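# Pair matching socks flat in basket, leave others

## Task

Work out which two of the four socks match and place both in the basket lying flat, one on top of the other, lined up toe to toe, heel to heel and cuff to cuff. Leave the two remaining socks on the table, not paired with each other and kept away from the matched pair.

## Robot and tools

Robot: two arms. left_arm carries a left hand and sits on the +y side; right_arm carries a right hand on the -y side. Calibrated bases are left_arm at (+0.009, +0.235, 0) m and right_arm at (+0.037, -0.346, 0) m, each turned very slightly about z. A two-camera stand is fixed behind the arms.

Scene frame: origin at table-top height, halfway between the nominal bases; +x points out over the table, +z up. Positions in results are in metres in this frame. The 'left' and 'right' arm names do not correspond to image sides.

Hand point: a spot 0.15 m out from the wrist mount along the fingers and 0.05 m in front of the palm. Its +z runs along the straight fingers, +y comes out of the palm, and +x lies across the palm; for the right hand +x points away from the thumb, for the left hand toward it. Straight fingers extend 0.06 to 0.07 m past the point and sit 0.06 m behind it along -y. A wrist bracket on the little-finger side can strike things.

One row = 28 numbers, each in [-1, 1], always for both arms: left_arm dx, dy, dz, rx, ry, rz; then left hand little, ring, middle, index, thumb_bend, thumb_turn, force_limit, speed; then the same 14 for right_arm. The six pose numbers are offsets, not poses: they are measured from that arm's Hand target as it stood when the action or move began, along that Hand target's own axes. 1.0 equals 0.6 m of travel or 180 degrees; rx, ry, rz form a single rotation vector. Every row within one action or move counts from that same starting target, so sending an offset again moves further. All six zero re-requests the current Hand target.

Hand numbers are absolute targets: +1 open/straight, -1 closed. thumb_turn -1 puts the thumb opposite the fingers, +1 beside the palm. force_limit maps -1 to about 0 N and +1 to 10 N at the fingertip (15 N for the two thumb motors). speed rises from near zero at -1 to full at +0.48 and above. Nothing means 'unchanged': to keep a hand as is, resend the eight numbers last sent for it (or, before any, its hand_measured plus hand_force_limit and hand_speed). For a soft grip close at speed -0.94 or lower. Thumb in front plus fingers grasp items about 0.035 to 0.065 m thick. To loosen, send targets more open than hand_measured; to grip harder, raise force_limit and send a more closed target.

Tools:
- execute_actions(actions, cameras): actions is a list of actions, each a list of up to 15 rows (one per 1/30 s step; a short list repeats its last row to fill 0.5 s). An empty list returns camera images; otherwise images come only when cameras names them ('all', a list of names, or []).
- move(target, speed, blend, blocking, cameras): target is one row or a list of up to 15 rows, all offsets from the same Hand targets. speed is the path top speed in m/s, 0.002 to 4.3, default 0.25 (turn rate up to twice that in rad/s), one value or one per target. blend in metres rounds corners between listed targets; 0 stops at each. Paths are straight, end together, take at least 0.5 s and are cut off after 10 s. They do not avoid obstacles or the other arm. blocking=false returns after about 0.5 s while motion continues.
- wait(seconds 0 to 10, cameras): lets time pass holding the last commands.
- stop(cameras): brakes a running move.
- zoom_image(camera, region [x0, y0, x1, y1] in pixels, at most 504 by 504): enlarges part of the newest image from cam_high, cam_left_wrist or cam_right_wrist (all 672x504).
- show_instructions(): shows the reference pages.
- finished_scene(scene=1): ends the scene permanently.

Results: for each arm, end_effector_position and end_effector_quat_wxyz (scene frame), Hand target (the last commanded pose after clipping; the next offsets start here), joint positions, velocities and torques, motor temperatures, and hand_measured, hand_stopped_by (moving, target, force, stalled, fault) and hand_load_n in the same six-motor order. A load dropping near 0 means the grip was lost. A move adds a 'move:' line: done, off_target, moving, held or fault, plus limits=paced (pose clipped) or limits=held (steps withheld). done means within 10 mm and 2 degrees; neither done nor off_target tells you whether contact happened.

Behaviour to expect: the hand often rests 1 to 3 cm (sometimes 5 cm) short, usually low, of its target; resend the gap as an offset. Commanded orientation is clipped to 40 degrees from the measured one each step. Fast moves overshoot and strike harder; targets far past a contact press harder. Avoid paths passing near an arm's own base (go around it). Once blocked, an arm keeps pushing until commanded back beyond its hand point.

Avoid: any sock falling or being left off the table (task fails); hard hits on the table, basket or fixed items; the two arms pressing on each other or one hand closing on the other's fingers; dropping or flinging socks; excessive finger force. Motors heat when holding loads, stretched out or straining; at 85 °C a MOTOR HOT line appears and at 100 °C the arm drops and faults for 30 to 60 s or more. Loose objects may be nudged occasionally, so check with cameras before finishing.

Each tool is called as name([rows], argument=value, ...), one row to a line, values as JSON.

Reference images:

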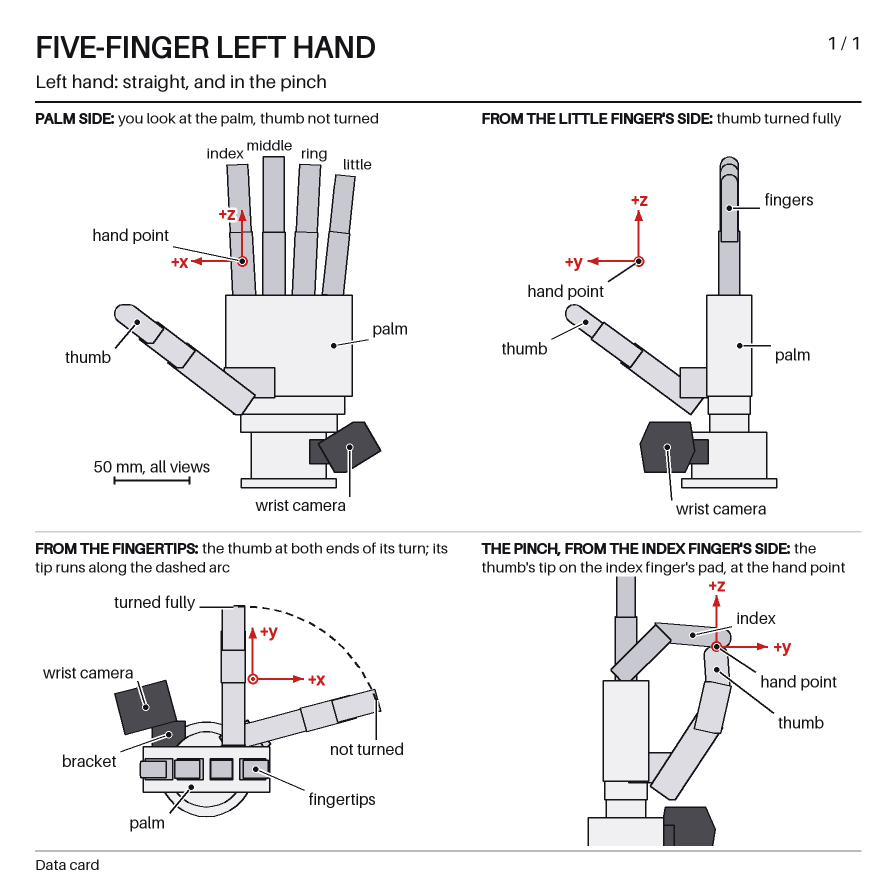

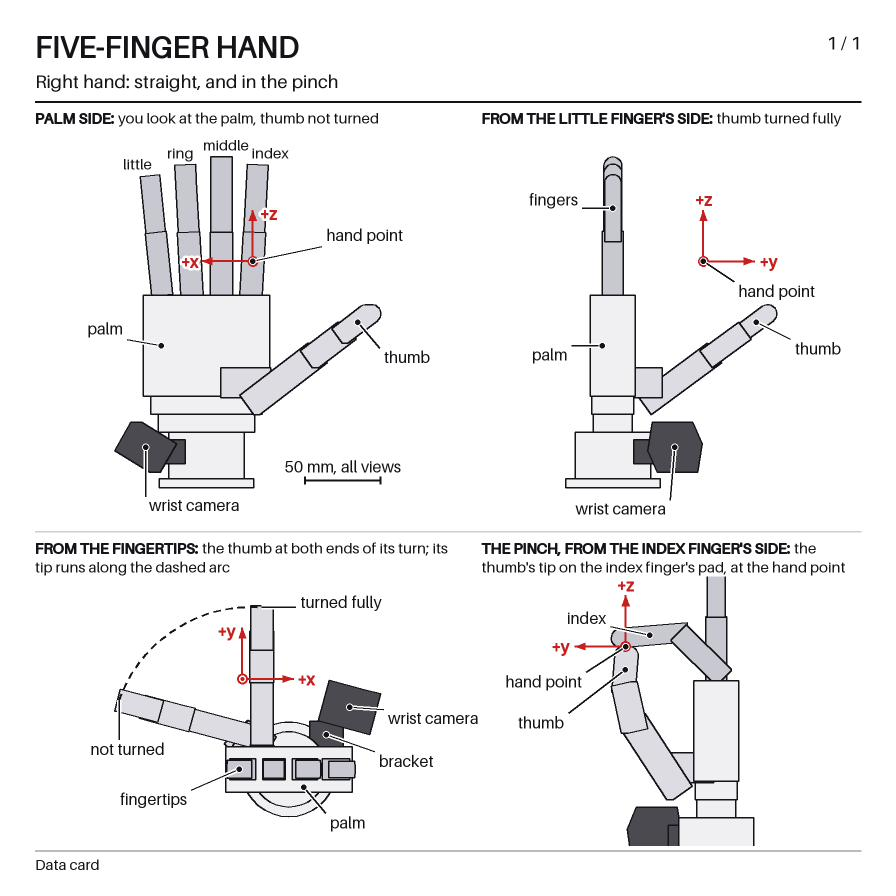

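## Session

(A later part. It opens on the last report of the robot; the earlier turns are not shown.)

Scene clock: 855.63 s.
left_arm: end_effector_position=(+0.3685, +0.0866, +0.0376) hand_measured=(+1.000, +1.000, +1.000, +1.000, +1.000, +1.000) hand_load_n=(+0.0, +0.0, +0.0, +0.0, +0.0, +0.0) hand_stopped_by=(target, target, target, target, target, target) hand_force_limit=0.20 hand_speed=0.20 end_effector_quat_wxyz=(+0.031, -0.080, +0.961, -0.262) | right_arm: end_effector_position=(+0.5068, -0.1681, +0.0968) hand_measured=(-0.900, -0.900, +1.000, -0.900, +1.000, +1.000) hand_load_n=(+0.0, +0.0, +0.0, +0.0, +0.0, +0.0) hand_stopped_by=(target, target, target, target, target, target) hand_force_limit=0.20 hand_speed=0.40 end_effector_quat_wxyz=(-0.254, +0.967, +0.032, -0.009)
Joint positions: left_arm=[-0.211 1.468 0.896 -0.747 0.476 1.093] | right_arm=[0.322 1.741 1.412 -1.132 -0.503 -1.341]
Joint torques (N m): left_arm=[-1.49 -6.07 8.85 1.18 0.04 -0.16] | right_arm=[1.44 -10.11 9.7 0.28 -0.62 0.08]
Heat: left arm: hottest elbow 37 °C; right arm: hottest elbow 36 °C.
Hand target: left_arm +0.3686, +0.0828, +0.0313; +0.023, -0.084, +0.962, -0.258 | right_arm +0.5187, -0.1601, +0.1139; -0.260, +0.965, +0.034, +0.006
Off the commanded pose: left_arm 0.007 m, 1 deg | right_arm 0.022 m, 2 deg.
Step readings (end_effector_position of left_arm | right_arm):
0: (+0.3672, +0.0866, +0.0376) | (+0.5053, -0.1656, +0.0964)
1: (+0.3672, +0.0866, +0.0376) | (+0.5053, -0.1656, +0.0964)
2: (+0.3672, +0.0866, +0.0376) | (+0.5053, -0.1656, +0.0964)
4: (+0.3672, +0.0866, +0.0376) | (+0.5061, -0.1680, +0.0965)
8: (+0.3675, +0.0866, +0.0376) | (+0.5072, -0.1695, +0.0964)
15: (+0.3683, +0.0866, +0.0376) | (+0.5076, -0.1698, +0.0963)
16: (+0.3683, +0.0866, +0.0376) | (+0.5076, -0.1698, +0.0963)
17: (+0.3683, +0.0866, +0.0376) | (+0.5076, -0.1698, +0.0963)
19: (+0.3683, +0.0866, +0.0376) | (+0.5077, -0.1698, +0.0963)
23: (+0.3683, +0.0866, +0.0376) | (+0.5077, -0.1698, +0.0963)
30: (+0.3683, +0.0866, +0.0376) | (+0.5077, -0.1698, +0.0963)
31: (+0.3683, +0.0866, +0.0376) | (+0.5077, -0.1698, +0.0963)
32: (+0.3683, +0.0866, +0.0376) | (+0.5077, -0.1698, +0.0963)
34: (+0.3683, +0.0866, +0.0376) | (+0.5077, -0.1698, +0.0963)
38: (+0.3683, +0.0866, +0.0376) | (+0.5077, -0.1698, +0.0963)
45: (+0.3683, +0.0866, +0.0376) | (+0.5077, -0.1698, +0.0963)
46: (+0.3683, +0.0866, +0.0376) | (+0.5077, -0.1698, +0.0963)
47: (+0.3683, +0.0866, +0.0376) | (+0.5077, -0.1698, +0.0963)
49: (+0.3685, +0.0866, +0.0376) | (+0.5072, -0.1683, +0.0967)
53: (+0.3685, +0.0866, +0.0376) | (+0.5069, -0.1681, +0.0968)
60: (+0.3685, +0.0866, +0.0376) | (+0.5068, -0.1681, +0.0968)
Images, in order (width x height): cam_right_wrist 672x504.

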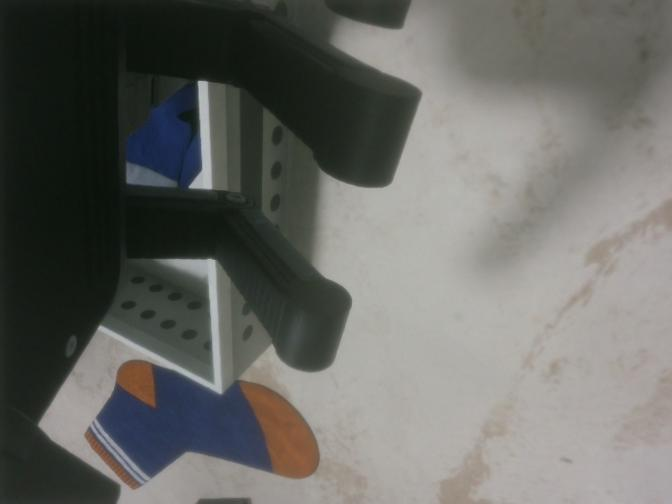

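move(target=[0,0,0,0,0,0,1,1,1,1,1,1,0.2,0.2,-0.0029,0.0523,0.1045,0,0,0,-0.9,-0.9,1,-0.9,1,1,0.2,0.4], speed=0.06, cameras=["cam_high"])

zoom_image(camera="cam_high", region=[280, 200, 420, 310])

Scene clock: 857.23 s.
left_arm: end_effector_position=(+0.3685, +0.0857, +0.0373) hand_measured=(+1.000, +1.000, +1.000, +1.000, +1.000, +1.000) hand_load_n=(+0.0, +0.0, +0.5, +0.0, +0.0, +0.0) hand_stopped_by=(target, target, target, target, target, target) hand_force_limit=0.20 hand_speed=0.20 end_effector_quat_wxyz=(+0.031, -0.079, +0.961, -0.263) | right_arm: end_effector_position=(+0.5179, -0.1541, +0.0593) hand_measured=(-0.900, -0.900, +1.000, -0.900, +1.000, +1.000) hand_load_n=(+0.0, +0.0, +0.0, +0.0, +0.0, +0.0) hand_stopped_by=(target, target, target, target, target, target) hand_force_limit=0.20 hand_speed=0.40 end_effector_quat_wxyz=(-0.267, +0.963, +0.041, +0.011)
Joint positions: left_arm=[-0.212 1.469 0.896 -0.745 0.478 1.093] | right_arm=[0.336 1.78 1.36 -0.987 -0.517 -1.331]
Joint torques (N m): left_arm=[-1.2 -6.07 9.05 1.11 -0.01 -0.12] | right_arm=[0.85 -8.76 6 1.43 0.06 0.09]
Heat: left arm: hottest elbow 37 °C; right arm: hottest elbow 36 °C.
Hand target: left_arm +0.3685, +0.0828, +0.0313; +0.023, -0.084, +0.962, -0.258 | right_arm +0.5187, -0.1559, +0.0438; -0.260, +0.965, +0.034, +0.006
Off the commanded pose: left_arm 0.007 m, 1 deg | right_arm 0.016 m, 1 deg.
move: off_target (right_arm)
Images, in order (width x height): cam_high 672x504.

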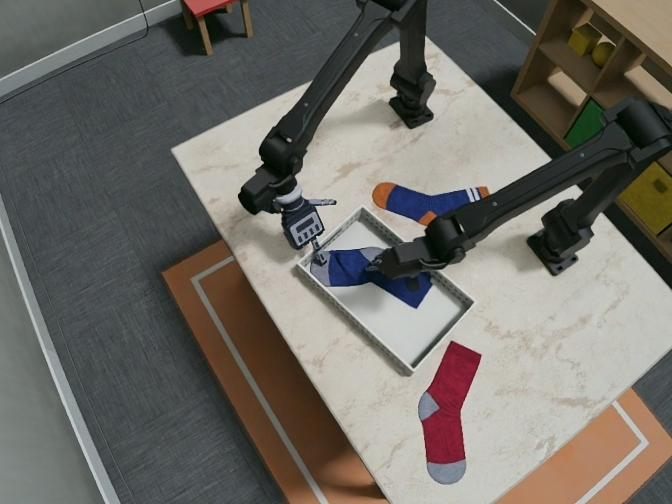

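Scaled by 3.600.

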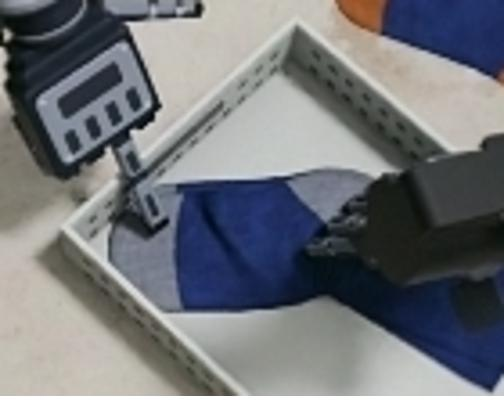

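move([
  [0,0,0,0,0,0,1,1,1,1,1,1,0.2,0.2,0,-0.0667,-0.1155,0,0,0,-0.9,-0.9,1,-0.9,1,1,0.2,0.4],
  [0,0,0,0,0,0,1,1,1,1,1,1,0.2,0.2,-0.02,-0.26,-0.2,0.1667,0,0,1,1,1,1,1,1,0.2,0.4],
], speed=[0.1, 0.25], cameras=["cam_right_wrist","cam_high"])

zoom_image(camera="cam_right_wrist", region=[350, 0, 672, 260])

Scene clock: 861.73 s.
left_arm: end_effector_position=(+0.3683, +0.0852, +0.0374) hand_measured=(+1.000, +1.000, +1.000, +1.000, +1.000, +1.000) hand_load_n=(+0.0, +0.0, +0.0, +0.0, +0.0, +0.0) hand_stopped_by=(target, target, target, target, target, target) hand_force_limit=0.20 hand_speed=0.20 end_effector_quat_wxyz=(+0.030, -0.079, +0.961, -0.264) | right_arm: end_effector_position=(+0.4794, -0.0826, +0.2013) hand_measured=(+1.000, +1.000, +1.000, +1.000, +1.000, +1.000) hand_load_n=(+0.0, -0.5, -0.5, +0.0, +0.0, +0.0) hand_stopped_by=(target, target, target, target, target, target) hand_force_limit=0.20 hand_speed=0.40 end_effector_quat_wxyz=(-0.492, +0.869, +0.025, -0.034)
Joint positions: left_arm=[-0.213 1.469 0.896 -0.745 0.479 1.093] | right_arm=[0.317 1.634 1.42 -1.088 -1.01 -1.217]
Joint torques (N m): left_arm=[-0.79 -6.12 9.02 1.07 -0.05 -0.12] | right_arm=[-0.09 -10.58 10.25 1.55 -1 0.07]
Heat: left arm: hottest elbow 37 °C; right arm: hottest elbow 36 °C.
Hand target: left_arm +0.3685, +0.0828, +0.0313; +0.023, -0.084, +0.962, -0.258 | right_arm +0.4967, -0.0822, +0.2254; -0.501, +0.865, +0.035, -0.003
Off the commanded pose: left_arm 0.007 m, 1 deg | right_arm 0.030 m, 4 deg.
move: off_target (right_arm); target 2's new numbers were sent with right_arm's hand 0.030 m and 4 deg from that target
Images, in order (width x height): cam_high 672x504, cam_right_wrist 672x504.

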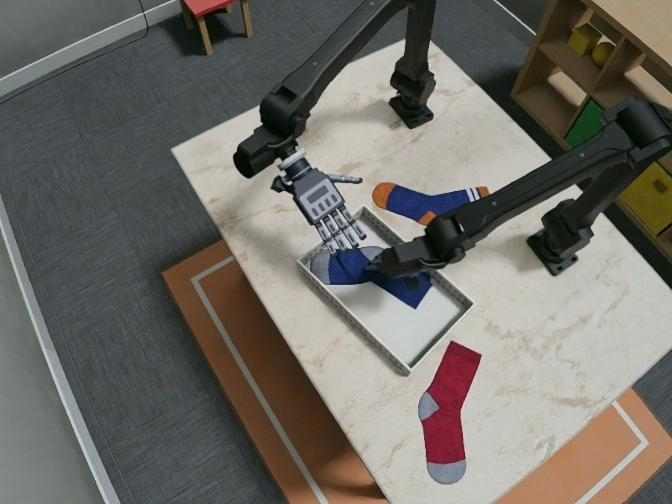

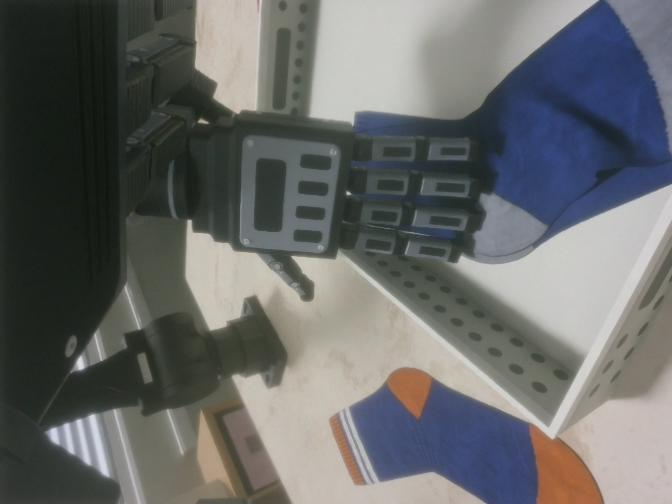

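Scaled by 1.565.

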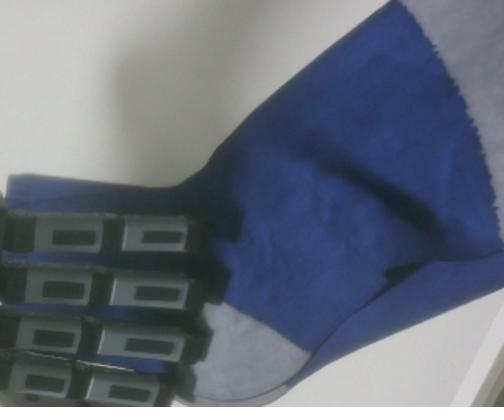

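move(target=[0,0,0,0,0,0,1,1,1,1,1,1,0.2,0.2,-0.0998,0.1598,0.008,-0.1667,0,0,1,1,0.55,0.55,1,1,0.2,0.4], speed=0.2)

move(target=[0,0,0,0,0,0,1,1,1,1,1,1,0.2,0.2,0.03,0.02,0.03,0,0.082,0.1419,1,1,0.55,0.55,1,1,0.2,0.4], speed=0.2, cameras=["cam_high"])

zoom_image(camera="cam_high", region=[280, 190, 440, 310])

Scene clock: 867.70 s.
left_arm: end_effector_position=(+0.3683, +0.0852, +0.0374) hand_measured=(+1.000, +1.000, +1.000, +1.000, +1.000, +1.000) hand_load_n=(+0.0, +0.0, +0.0, +0.0, +0.0, +0.0) hand_stopped_by=(target, target, target, target, target, target) hand_force_limit=0.20 hand_speed=0.20 end_effector_quat_wxyz=(+0.030, -0.079, +0.961, -0.264) | right_arm: end_effector_position=(+0.4432, -0.1321, +0.1282) hand_measured=(+1.000, +1.000, +0.550, +0.550, +1.000, +1.000) hand_load_n=(+0.0, +0.0, +0.0, +0.0, +0.0, +0.0) hand_stopped_by=(target, target, target, target, target, target) hand_force_limit=0.20 hand_speed=0.40 end_effector_quat_wxyz=(-0.258, +0.966, +0.034, -0.002)
Joint positions: left_arm=[-0.213 1.469 0.896 -0.745 0.479 1.093] | right_arm=[0.43 1.573 1.282 -1.095 -0.49 -1.219]
Joint torques (N m): left_arm=[-1.14 -6.01 9.09 1.06 -0.08 -0.16] | right_arm=[1.9 -9.29 7.13 0.65 -0.38 0.05]
Heat: left arm: hottest elbow 37 °C; right arm: hottest elbow 36 °C.
Hand target: left_arm +0.3685, +0.0828, +0.0313; +0.023, -0.084, +0.962, -0.258 | right_arm +0.4422, -0.1294, +0.1382; -0.260, +0.965, +0.034, +0.006
Off the commanded pose: left_arm 0.007 m, 1 deg | right_arm 0.010 m, 1 deg.
move: done

Scene clock: 869.77 s.
left_arm: end_effector_position=(+0.3683, +0.0852, +0.0374) hand_measured=(+1.000, +1.000, +1.000, +1.000, +1.000, +1.000) hand_load_n=(+0.0, +0.0, +0.0, -0.5, +0.0, +0.0) hand_stopped_by=(target, target, target, target, target, target) hand_force_limit=0.20 hand_speed=0.20 end_effector_quat_wxyz=(+0.030, -0.079, +0.961, -0.264) | right_arm: end_effector_position=(+0.4532, -0.1280, +0.1073) hand_measured=(+1.000, +1.000, +0.550, +0.550, +1.000, +1.000) hand_load_n=(+0.0, +0.0, +0.0, +0.0, +0.0, +0.0) hand_stopped_by=(target, target, target, target, target, target) hand_force_limit=0.20 hand_speed=0.40 end_effector_quat_wxyz=(-0.247, +0.945, -0.206, +0.055)
Joint positions: left_arm=[-0.213 1.469 0.896 -0.745 0.479 1.093] | right_arm=[0.428 1.528 1.162 -0.819 -0.345 -0.699]
Joint torques (N m): left_arm=[-1.08 -5.71 9.01 0.91 -0.08 -0.12] | right_arm=[-0.44 -9 7.21 1.95 -0.23 0.06]
Heat: left arm: hottest elbow 37 °C; right arm: hottest elbow 36 °C.
Hand target: left_arm +0.3685, +0.0828, +0.0313; +0.023, -0.084, +0.962, -0.258 | right_arm +0.4607, -0.1296, +0.1170; -0.257, +0.940, -0.213, +0.072
Off the commanded pose: left_arm 0.007 m, 1 deg | right_arm 0.013 m, 2 deg.
move: off_target (right_arm)
Images, in order (width x height): cam_high 672x504.

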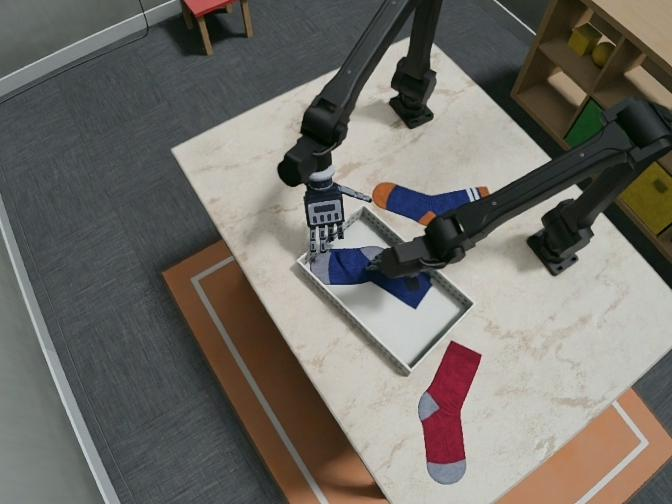

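Scaled by 3.150.

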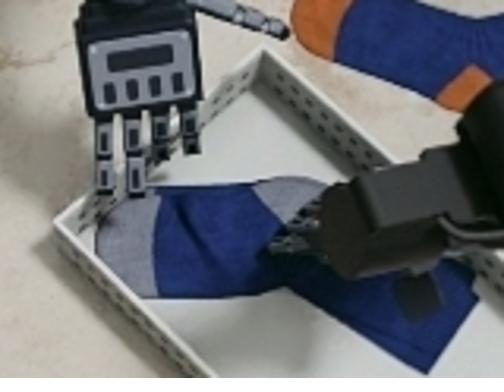

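zoom_image(camera="cam_high", region=[300, 225, 390, 295])

execute_actions(actions=[], cameras=["cam_right_wrist"])

Scaled by 5.600.

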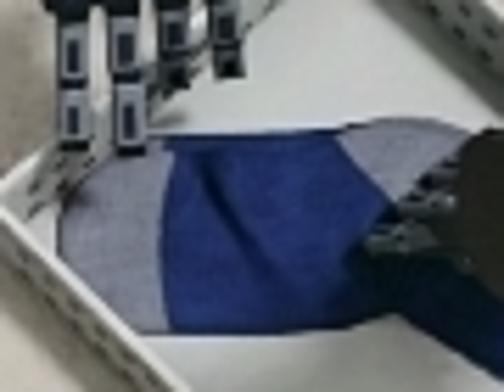

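Scene clock: 870.27 s.
left_arm: end_effector_position=(+0.3683, +0.0852, +0.0374) hand_measured=(+1.000, +1.000, +1.000, +1.000, +1.000, +1.000) hand_load_n=(+0.0, +0.0, +0.0, +0.0, +0.0, +0.0) hand_stopped_by=(target, target, target, target, target, target) hand_force_limit=0.20 hand_speed=0.20 end_effector_quat_wxyz=(+0.030, -0.079, +0.961, -0.264) | right_arm: end_effector_position=(+0.4532, -0.1280, +0.1073) hand_measured=(+1.000, +1.000, +0.550, +0.550, +1.000, +1.000) hand_load_n=(+0.0, +0.0, +0.0, +0.0, +0.0, +0.0) hand_stopped_by=(target, target, target, target, target, target) hand_force_limit=0.20 hand_speed=0.40 end_effector_quat_wxyz=(-0.247, +0.945, -0.207, +0.055)
Joint positions: left_arm=[-0.213 1.469 0.896 -0.745 0.479 1.093] | right_arm=[0.428 1.528 1.162 -0.819 -0.345 -0.699]
Joint velocities: within noise
Joint torques (N m): left_arm=[-0.97 -6.01 8.84 1.18 -0.12 -0.17] | right_arm=[0.26 -8.88 7.1 2.07 -0.23 0.1]
Motor temperatures (°C): left_arm=[24 26 37 26 26 24] | right_arm=[23 27 36 24 24 25]
Heat: left arm: hottest elbow 37 °C; right arm: hottest elbow 36 °C.
Hand target: left_arm +0.3685, +0.0828, +0.0313; +0.023, -0.084, +0.962, -0.258 | right_arm +0.4607, -0.1296, +0.1170; -0.257, +0.940, -0.213, +0.072
Off the commanded pose: left_arm 0.007 m, 1 deg | right_arm 0.013 m, 2 deg.
Images, in order (width x height): cam_right_wrist 672x504.

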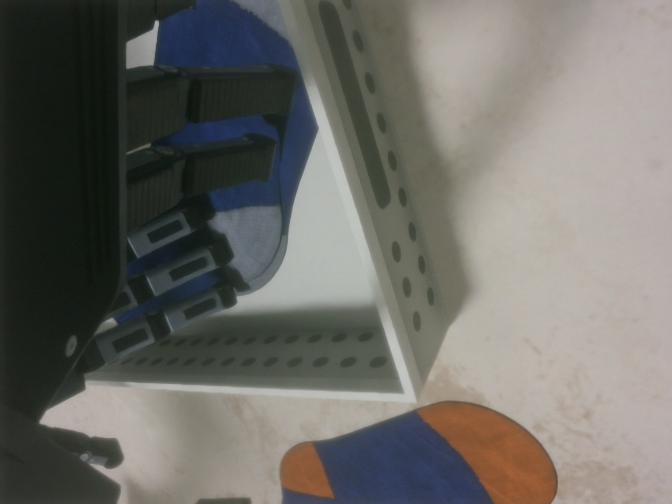

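zoom_image(camera="cam_right_wrist", region=[120, 0, 360, 300])

Scaled by 1.680.

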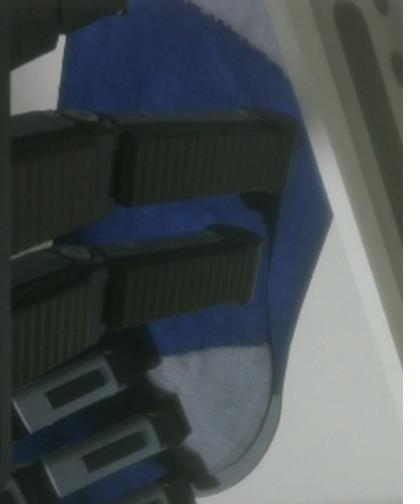

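move(target=[0,0,0,0,0,0,1,1,1,1,1,1,0.2,0.2,-0.0457,0.0137,0.0633,0,0,0,1,1,0.55,0.55,1,1,0.2,0.4], speed=0.1, cameras=["cam_high","cam_right_wrist"])

zoom_image(camera="cam_high", region=[300, 225, 390, 295])

zoom_image(camera="cam_right_wrist", region=[120, 0, 360, 300])

Scene clock: 871.83 s.
left_arm: end_effector_position=(+0.3683, +0.0852, +0.0374) hand_measured=(+1.000, +1.000, +1.000, +1.000, +1.000, +1.000) hand_load_n=(+0.5, +0.0, +0.5, +0.0, +0.0, +0.0) hand_stopped_by=(target, target, target, target, target, target) hand_force_limit=0.20 hand_speed=0.20 end_effector_quat_wxyz=(+0.030, -0.079, +0.961, -0.264) | right_arm: end_effector_position=(+0.4373, -0.1116, +0.0771) hand_measured=(+1.000, +1.000, +0.550, +0.550, +1.000, +1.000) hand_load_n=(+0.0, +0.0, +0.0, +0.0, +0.0, +0.0) hand_stopped_by=(target, target, target, target, target, target) hand_force_limit=0.20 hand_speed=0.40 end_effector_quat_wxyz=(-0.250, +0.943, -0.211, +0.063)
Joint positions: left_arm=[-0.213 1.469 0.896 -0.745 0.479 1.093] | right_arm=[0.477 1.526 1.07 -0.694 -0.319 -0.639]
Joint torques (N m): left_arm=[-1.44 -5.95 8.98 1.02 -0.09 -0.16] | right_arm=[1.08 -7.24 6.99 2.14 -0.2 0.09]
Heat: left arm: hottest elbow 37 °C; right arm: hottest elbow 36 °C.
Hand target: left_arm +0.3685, +0.0828, +0.0313; +0.023, -0.084, +0.962, -0.258 | right_arm +0.4425, -0.1068, +0.0797; -0.257, +0.940, -0.213, +0.072
Off the commanded pose: left_arm 0.007 m, 1 deg | right_arm 0.007 m, 1 deg.
move: done
Images, in order (width x height): cam_high 672x504, cam_right_wrist 672x504.

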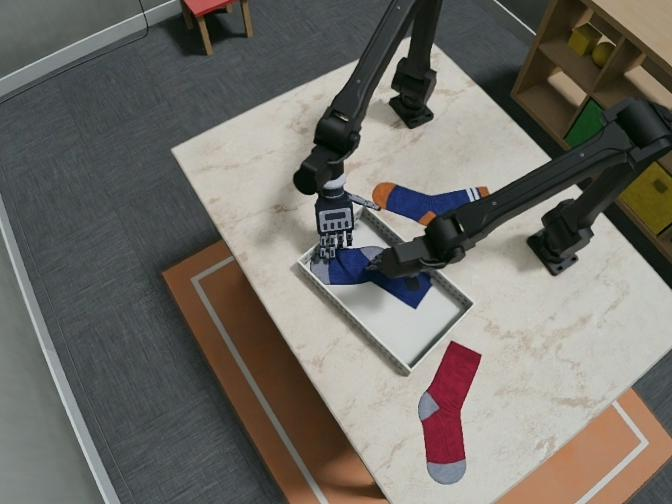

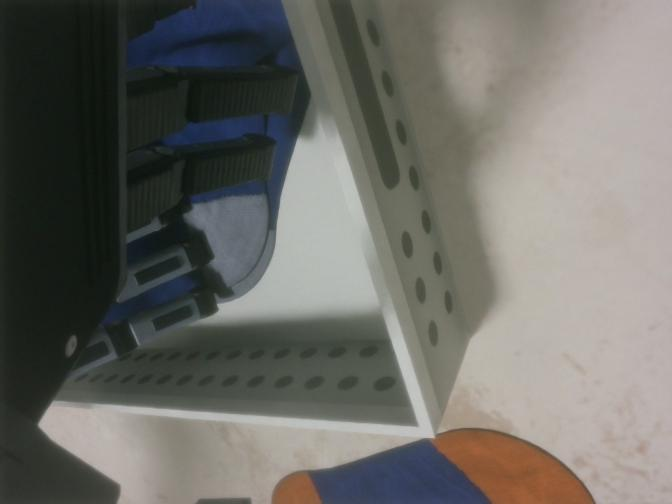

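Scaled by 5.600.

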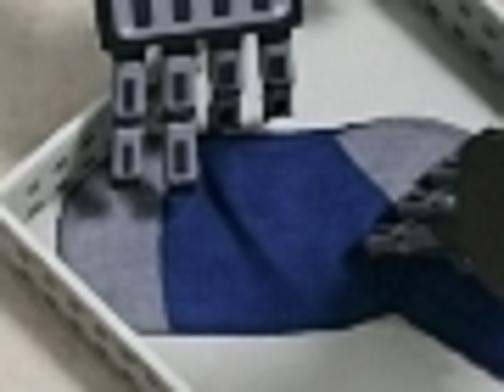

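Scaled by 1.680.

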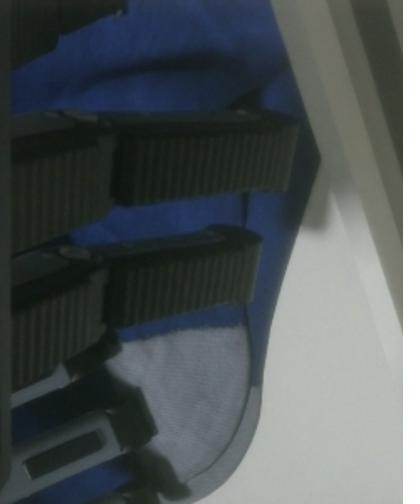

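move(target=[0,0,0,0,0,0,1,1,1,1,1,1,0.2,0.2,-0.0033,0.017,0.055,0,0,0,1,1,0.55,0.55,1,1,0.2,0.4], speed=0.06, cameras=["cam_high","cam_right_wrist"])

zoom_image(camera="cam_high", region=[300, 225, 390, 295])

zoom_image(camera="cam_right_wrist", region=[120, 0, 360, 300])

Scene clock: 873.17 s.
left_arm: end_effector_position=(+0.3683, +0.0852, +0.0374) hand_measured=(+1.000, +1.000, +1.000, +1.000, +1.000, +1.000) hand_load_n=(+0.0, +0.0, +0.0, +0.0, +0.0, +0.0) hand_stopped_by=(target, target, target, target, target, target) hand_force_limit=0.20 hand_speed=0.20 end_effector_quat_wxyz=(+0.030, -0.079, +0.961, -0.264) | right_arm: end_effector_position=(+0.4479, -0.1032, +0.0604) hand_measured=(+1.000, +1.000, +0.550, +0.550, +1.000, +1.000) hand_load_n=(+0.0, +0.0, -1.0, +0.0, -0.5, -0.5) hand_stopped_by=(target, target, target, target, target, target) hand_force_limit=0.20 hand_speed=0.40 end_effector_quat_wxyz=(-0.262, +0.938, -0.211, +0.078)
Joint positions: left_arm=[-0.213 1.469 0.896 -0.745 0.479 1.093] | right_arm=[0.483 1.556 1.049 -0.601 -0.315 -0.624]
Joint torques (N m): left_arm=[-0.91 -5.36 8.96 1.11 -0.11 -0.12] | right_arm=[2.08 -5.89 6.11 2.18 -0.11 0.1]
Heat: left arm: hottest elbow 37 °C; right arm: hottest elbow 36 °C.
Hand target: left_arm +0.3685, +0.0828, +0.0313; +0.023, -0.084, +0.962, -0.258 | right_arm +0.4449, -0.0990, +0.0459; -0.257, +0.940, -0.213, +0.072
Off the commanded pose: left_arm 0.007 m, 1 deg | right_arm 0.015 m, 1 deg.
move: off_target (right_arm)
Images, in order (width x height): cam_high 672x504, cam_right_wrist 672x504.

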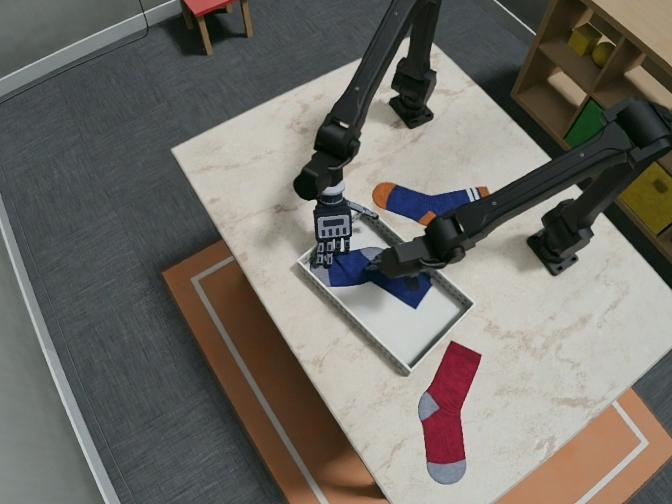

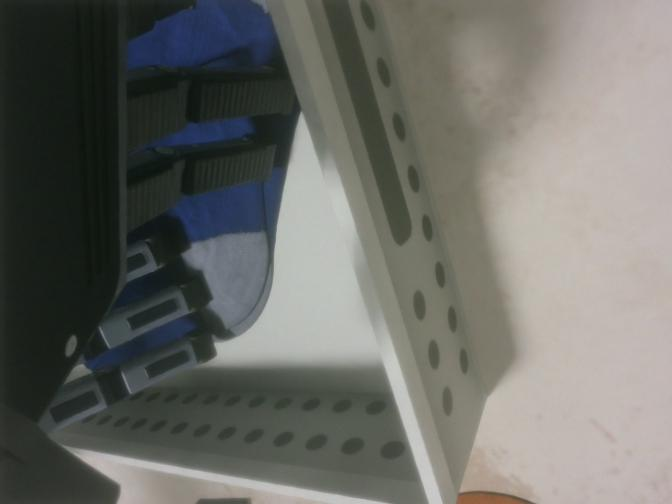

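Scaled by 5.600.

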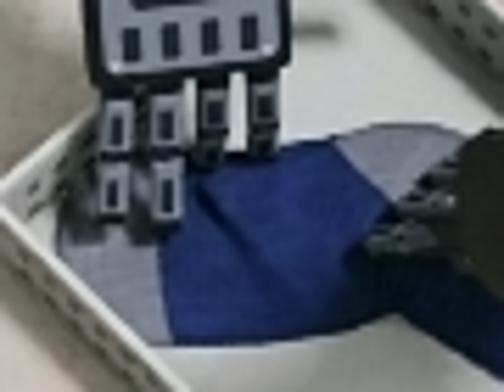

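Scaled by 1.680.

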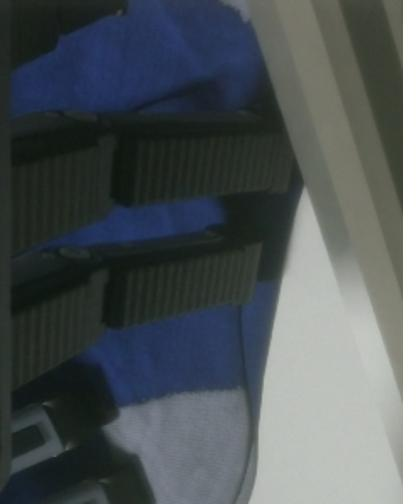

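move([
  [0,-0.0417,-0.0722,0,0,0,1,1,1,1,1,1,0.2,0.2,0,0,0,0,0,0,1,1,0.55,0.55,1,1,0.2,0.4],
  [-0.143,-0.0753,-0.0333,0,0,0,1,1,1,1,1,1,0.2,0.2,0,0,0,0,0,0,1,1,0.55,0.55,1,1,0.2,0.4],
], speed=0.12, cameras=["cam_high"])

zoom_image(camera="cam_high", region=[300, 225, 390, 295])

Scene clock: 875.77 s.
left_arm: end_effector_position=(+0.4317, +0.0713, +0.0521) hand_measured=(+1.000, +1.000, +1.000, +1.000, +1.000, +1.000) hand_load_n=(+0.0, -0.5, +0.0, +0.0, +0.0, -0.5) hand_stopped_by=(target, target, target, target, target, target) hand_force_limit=0.20 hand_speed=0.20 end_effector_quat_wxyz=(-0.002, -0.090, +0.964, -0.249) | right_arm: end_effector_position=(+0.4479, -0.1032, +0.0604) hand_measured=(+1.000, +1.000, +0.550, +0.550, +1.000, +1.000) hand_load_n=(+0.0, +0.0, -1.5, +0.0, +0.0, +0.0) hand_stopped_by=(target, target, target, target, target, target) hand_force_limit=0.20 hand_speed=0.40 end_effector_quat_wxyz=(-0.262, +0.938, -0.212, +0.078)
Joint positions: left_arm=[-0.21 1.651 1.16 -0.901 0.472 1.092] | right_arm=[0.483 1.556 1.049 -0.601 -0.315 -0.624]
Joint torques (N m): left_arm=[0.03 -10.11 13.76 0.54 0.35 0.04] | right_arm=[1.67 -6.42 6.09 2.22 -0.07 0.07]
Heat: left arm: hottest elbow 37 °C; right arm: hottest elbow 36 °C.
Hand target: left_arm +0.4579, +0.0689, +0.0711; +0.023, -0.084, +0.962, -0.258 | right_arm +0.4449, -0.0991, +0.0459; -0.257, +0.940, -0.213, +0.072
Off the commanded pose: left_arm 0.033 m, 3 deg | right_arm 0.015 m, 1 deg.
move: off_target (left_arm, right_arm)
Images, in order (width x height): cam_high 672x504.

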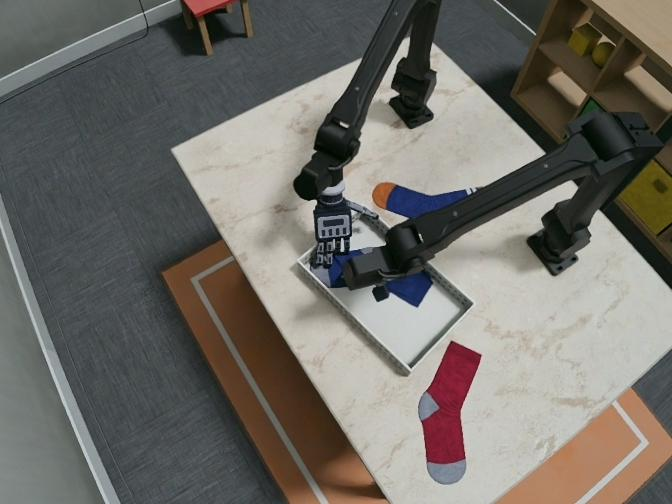

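Scaled by 5.600.

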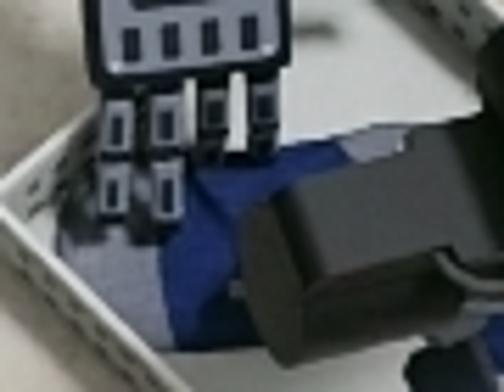

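move(target=[-0.035,-0.02,-0.012,0,0,0,1,1,1,1,1,1,0.2,0.2,0,0,0,0,0,0,1,1,0.55,0.55,1,1,0.2,0.4], speed=0.12)

Scene clock: 876.83 s.
left_arm: end_effector_position=(+0.4543, +0.0675, +0.0659) hand_measured=(+1.000, +1.000, +1.000, +1.000, +1.000, +1.000) hand_load_n=(+0.0, +0.0, +0.0, +0.0, +0.0, +0.0) hand_stopped_by=(target, target, target, target, target, target) hand_force_limit=0.20 hand_speed=0.20 end_effector_quat_wxyz=(+0.000, -0.092, +0.964, -0.249) | right_arm: end_effector_position=(+0.4479, -0.1032, +0.0604) hand_measured=(+1.000, +1.000, +0.550, +0.550, +1.000, +1.000) hand_load_n=(+0.0, +0.0, -1.0, +0.0, +0.0, +0.0) hand_stopped_by=(target, target, target, target, target, target) hand_force_limit=0.20 hand_speed=0.40 end_effector_quat_wxyz=(-0.262, +0.938, -0.212, +0.078)
Joint positions: left_arm=[-0.206 1.686 1.247 -0.95 0.472 1.092] | right_arm=[0.483 1.556 1.049 -0.601 -0.315 -0.624]
Joint torques (N m): left_arm=[0.32 -10.11 14.01 0.73 0.34 0.14] | right_arm=[1.38 -5.66 5.89 2.21 -0.1 0.07]
Heat: left arm: hottest elbow 37 °C; right arm: hottest elbow 36 °C.
Hand target: left_arm +0.4798, +0.0659, +0.0834; +0.023, -0.084, +0.962, -0.258 | right_arm +0.4449, -0.0991, +0.0459; -0.257, +0.940, -0.213, +0.072
Off the commanded pose: left_arm 0.031 m, 3 deg | right_arm 0.015 m, 1 deg.
move: off_target (left_arm, right_arm)

move(target=[0.0295,0.0478,0.0724,0,0,0,1,1,1,1,1,1,0.2,0.2,0,0,0,0,0,0,1,1,0.55,0.55,1,1,0.2,0.4], speed=0.07, cameras=["cam_high","cam_right_wrist"])

zoom_image(camera="cam_high", region=[300, 225, 390, 295])

zoom_image(camera="cam_right_wrist", region=[120, 0, 360, 300])

Scene clock: 878.13 s.
left_arm: end_effector_position=(+0.4643, +0.0640, +0.0395) hand_measured=(+1.000, +1.000, +1.000, +1.000, +1.000, +1.000) hand_load_n=(+0.0, +0.0, +0.0, +0.0, +0.0, +0.0) hand_stopped_by=(target, target, target, target, target, target) hand_force_limit=0.20 hand_speed=0.20 end_effector_quat_wxyz=(+0.026, -0.084, +0.961, -0.261) | right_arm: end_effector_position=(+0.4479, -0.1032, +0.0604) hand_measured=(+1.000, +1.000, +0.550, +0.550, +1.000, +1.000) hand_load_n=(+0.0, +0.0, -1.0, +0.0, +0.0, +0.0) hand_stopped_by=(target, target, target, target, target, target) hand_force_limit=0.20 hand_speed=0.40 end_effector_quat_wxyz=(-0.262, +0.938, -0.212, +0.078)
Joint positions: left_arm=[-0.206 1.706 1.195 -0.819 0.478 1.092] | right_arm=[0.483 1.556 1.049 -0.601 -0.315 -0.624]
Joint torques (N m): left_arm=[-0.73 -10.05 7.51 1.46 0.1 -0.01] | right_arm=[1.44 -5.3 6.06 2.24 -0.09 0.04]
Heat: left arm: hottest elbow 37 °C; right arm: hottest elbow 36 °C.
Hand target: left_arm +0.4619, +0.0659, +0.0314; +0.023, -0.084, +0.962, -0.258 | right_arm +0.4449, -0.0991, +0.0459; -0.257, +0.940, -0.213, +0.072
Off the commanded pose: left_arm 0.009 m, 0 deg | right_arm 0.015 m, 1 deg.
move: off_target (right_arm)
Images, in order (width x height): cam_high 672x504, cam_right_wrist 672x504.

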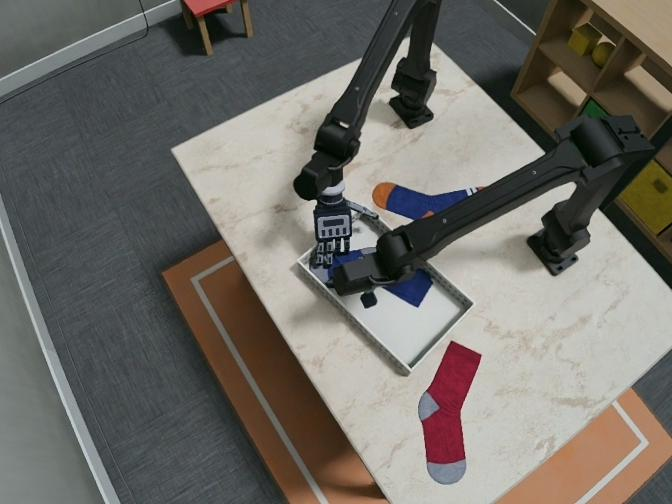

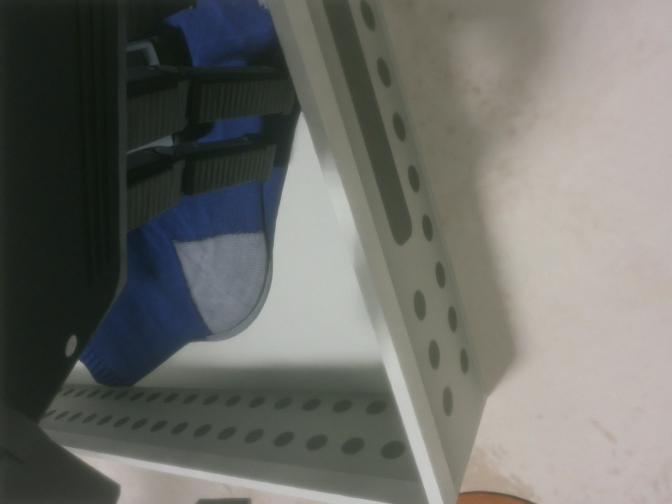

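Scaled by 5.600.

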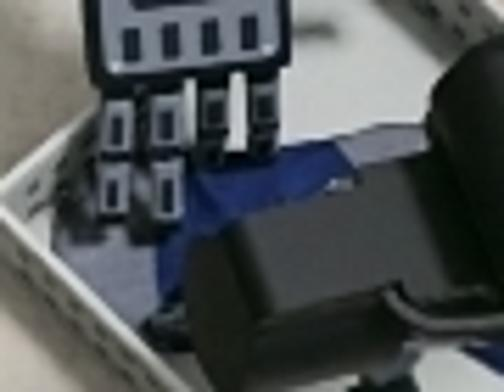

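Scaled by 1.680.

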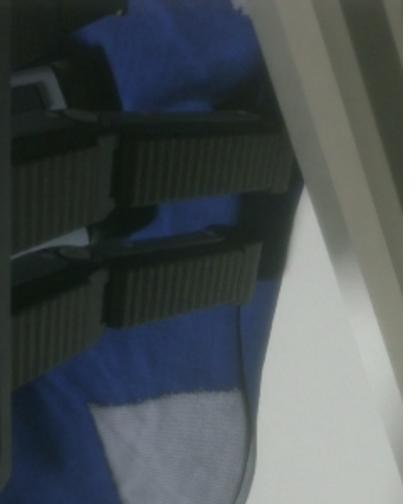

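move(target=[0.0118,-0.0258,0.0167,0,0,0,1,1,1,1,1,1,0.2,0.2,0,0,0,0,0,0,1,1,0.55,0.55,1,1,0.2,0.4], speed=0.04, cameras=["cam_high","cam_right_wrist"])

zoom_image(camera="cam_right_wrist", region=[120, 0, 360, 300])

Scene clock: 879.23 s.
left_arm: end_effector_position=(+0.4648, +0.0498, +0.0396) hand_measured=(+1.000, +1.000, +1.000, +1.000, +1.000, +1.000) hand_load_n=(+0.0, +0.0, +0.0, +0.0, +0.0, +0.0) hand_stopped_by=(target, target, target, target, target, target) hand_force_limit=0.20 hand_speed=0.20 end_effector_quat_wxyz=(+0.032, -0.079, +0.962, -0.261) | right_arm: end_effector_position=(+0.4479, -0.1032, +0.0604) hand_measured=(+1.000, +1.000, +0.550, +0.550, +1.000, +1.000) hand_load_n=(+0.0, +0.0, -1.0, -0.5, +0.0, +0.0) hand_stopped_by=(target, target, target, target, target, target) hand_force_limit=0.20 hand_speed=0.40 end_effector_quat_wxyz=(-0.262, +0.938, -0.212, +0.078)
Joint positions: left_arm=[-0.236 1.706 1.195 -0.795 0.467 1.069] | right_arm=[0.483 1.556 1.049 -0.601 -0.315 -0.624]
Joint torques (N m): left_arm=[-1.03 -9.64 7.58 1.39 0.16 -0.2] | right_arm=[2.02 -6.07 6.04 2.3 -0.1 0.06]
Heat: left arm: hottest elbow 37 °C; right arm: hottest elbow 36 °C.
Hand target: left_arm +0.4581, +0.0464, +0.0305; +0.023, -0.084, +0.962, -0.258 | right_arm +0.4449, -0.0991, +0.0459; -0.257, +0.940, -0.213, +0.072
Off the commanded pose: left_arm 0.012 m, 1 deg | right_arm 0.015 m, 1 deg.
move: off_target (left_arm, right_arm)
Images, in order (width x height): cam_high 672x504, cam_right_wrist 672x504.

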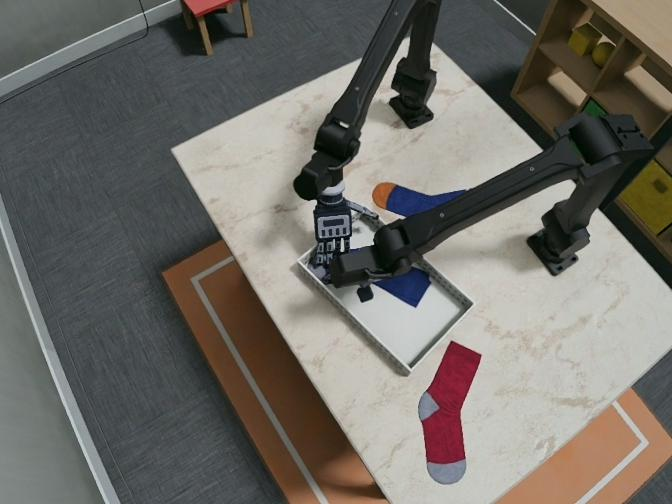

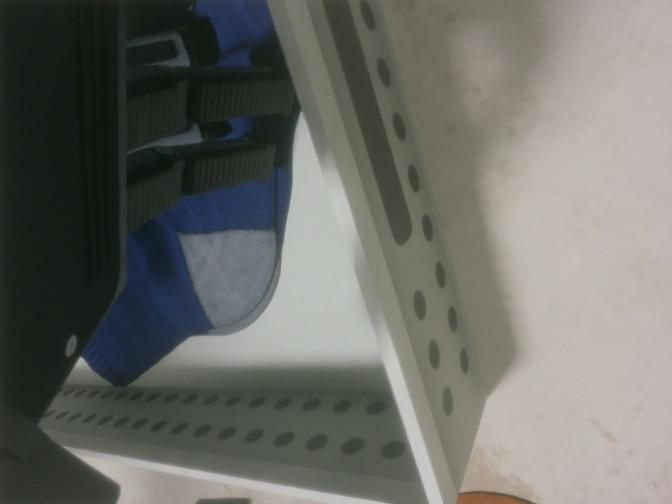

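Scaled by 1.680.

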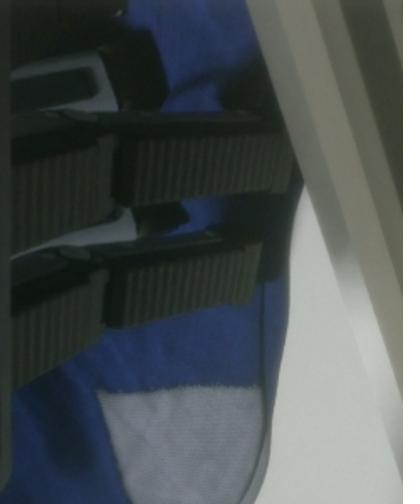

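move([
  [0,-0.0417,-0.0722,0,0,0,1,1,1,1,1,1,0.2,0.2,0,-0.0417,-0.0722,0,0,0,1,1,0.55,0.55,1,1,0.2,0.4],
  [0.15,-0.0,-0.17,0,0,0,1,1,1,1,1,1,0.2,0.2,0,-0.0833,-0.1443,0,0,0,1,1,0.55,0.55,1,1,0.2,0.4],
], speed=[0.08, 0.2], cameras=["cam_high"])

zoom_image(camera="cam_high", region=[290, 220, 450, 340])

Scene clock: 881.67 s.
left_arm: end_effector_position=(+0.3630, +0.0786, +0.1201) hand_measured=(+1.000, +1.000, +1.000, +1.000, +1.000, +1.000) hand_load_n=(+0.0, +0.0, +0.0, +0.0, +0.0, +0.0) hand_stopped_by=(target, target, target, target, target, target) hand_force_limit=0.20 hand_speed=0.20 end_effector_quat_wxyz=(+0.026, -0.080, +0.962, -0.259) | right_arm: end_effector_position=(+0.4304, -0.1101, +0.1216) hand_measured=(+1.000, +1.000, +0.550, +0.550, +1.000, +1.000) hand_load_n=(+0.0, +0.0, +0.0, +0.0, +0.0, -0.5) hand_stopped_by=(target, target, target, target, target, target) hand_force_limit=0.20 hand_speed=0.40 end_effector_quat_wxyz=(-0.244, +0.944, -0.216, +0.056)
Joint positions: left_arm=[-0.236 1.362 1.029 -0.985 0.467 1.068] | right_arm=[0.486 1.478 1.144 -0.833 -0.313 -0.624]
Joint torques (N m): left_arm=[0.38 -7.24 8.83 0.81 0.28 -0.04] | right_arm=[1.26 -7.41 10.82 0.7 -0.23 0.1]
Heat: left arm: hottest elbow 37 °C; right arm: hottest elbow 36 °C.
Hand target: left_arm +0.3606, +0.0811, +0.1187; +0.023, -0.084, +0.962, -0.258 | right_arm +0.4420, -0.0992, +0.1460; -0.257, +0.940, -0.213, +0.072
Off the commanded pose: left_arm 0.004 m, 1 deg | right_arm 0.029 m, 2 deg.
move: off_target (right_arm)
Images, in order (width x height): cam_high 672x504.

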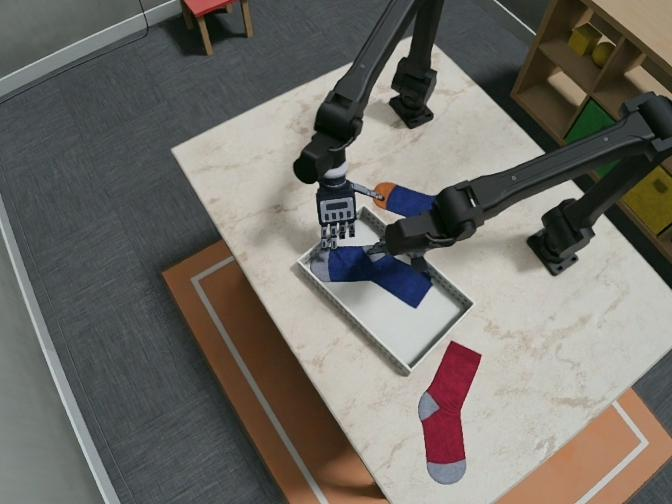

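Scaled by 3.150.

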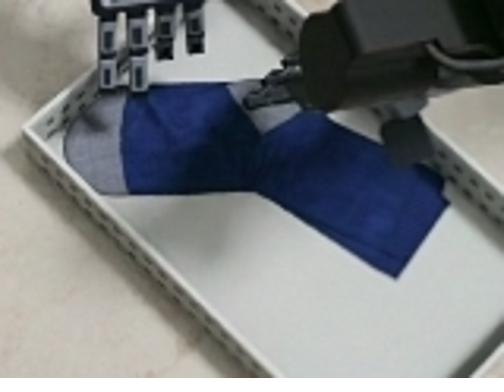

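move(target=[0,-0.05,-0.08,0,0,0,1,1,1,1,1,1,0.2,0.2,0.088,-0.118,-0.1243,0.1631,-0.1177,-0.1173,1,1,0.55,0.55,1,1,0.2,0.4], speed=0.25, cameras=["cam_right_wrist"])

zoom_image(camera="cam_right_wrist", region=[350, 0, 672, 260])

Scene clock: 884.33 s.
left_arm: end_effector_position=(+0.3394, +0.0853, +0.1464) hand_measured=(+1.000, +1.000, +1.000, +1.000, +1.000, +1.000) hand_load_n=(+0.0, +0.0, +0.0, +0.0, +0.0, +0.0) hand_stopped_by=(target, target, target, target, target, target) hand_force_limit=0.20 hand_speed=0.20 end_effector_quat_wxyz=(-0.009, -0.090, +0.965, -0.245) | right_arm: end_effector_position=(+0.4819, -0.1015, +0.2297) hand_measured=(+1.000, +1.000, +0.550, +0.550, +1.000, +1.000) hand_load_n=(+0.0, +0.0, +0.0, +0.0, +0.0, +0.0) hand_stopped_by=(target, target, target, target, target, target) hand_force_limit=0.20 hand_speed=0.40 end_effector_quat_wxyz=(-0.496, +0.868, +0.024, -0.021)
Joint positions: left_arm=[-0.236 1.332 1.073 -1.137 0.467 1.068] | right_arm=[0.278 1.605 1.459 -1.171 -1.02 -1.26]
Joint torques (N m): left_arm=[-0.44 -7.3 14.91 0.53 0.24 -0.07] | right_arm=[-0.26 -8.23 11.49 0.18 -1.06 -0.16]
Heat: left arm: hottest elbow 37 °C; right arm: hottest elbow 36 °C.
Hand target: left_arm +0.3609, +0.0791, +0.1753; +0.023, -0.084, +0.962, -0.258 | right_arm +0.4970, -0.1009, +0.2476; -0.501, +0.865, +0.035, -0.004
Off the commanded pose: left_arm 0.037 m, 4 deg | right_arm 0.023 m, 3 deg.
move: off_target (left_arm, right_arm)
Images, in order (width x height): cam_right_wrist 672x504.

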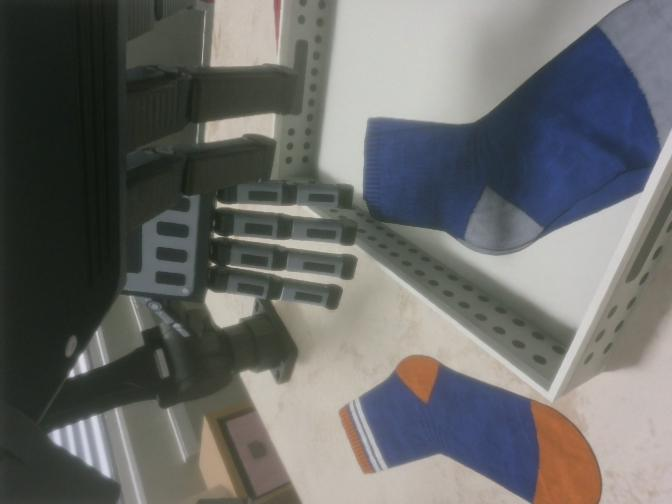

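Scaled by 1.565.

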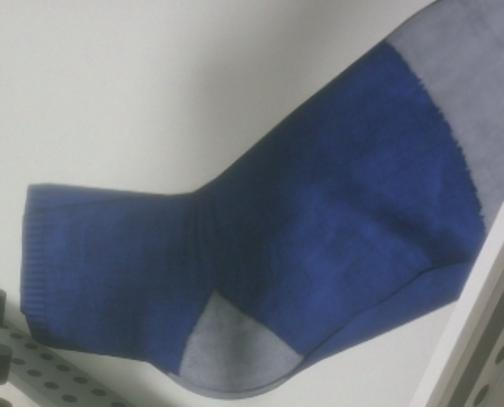

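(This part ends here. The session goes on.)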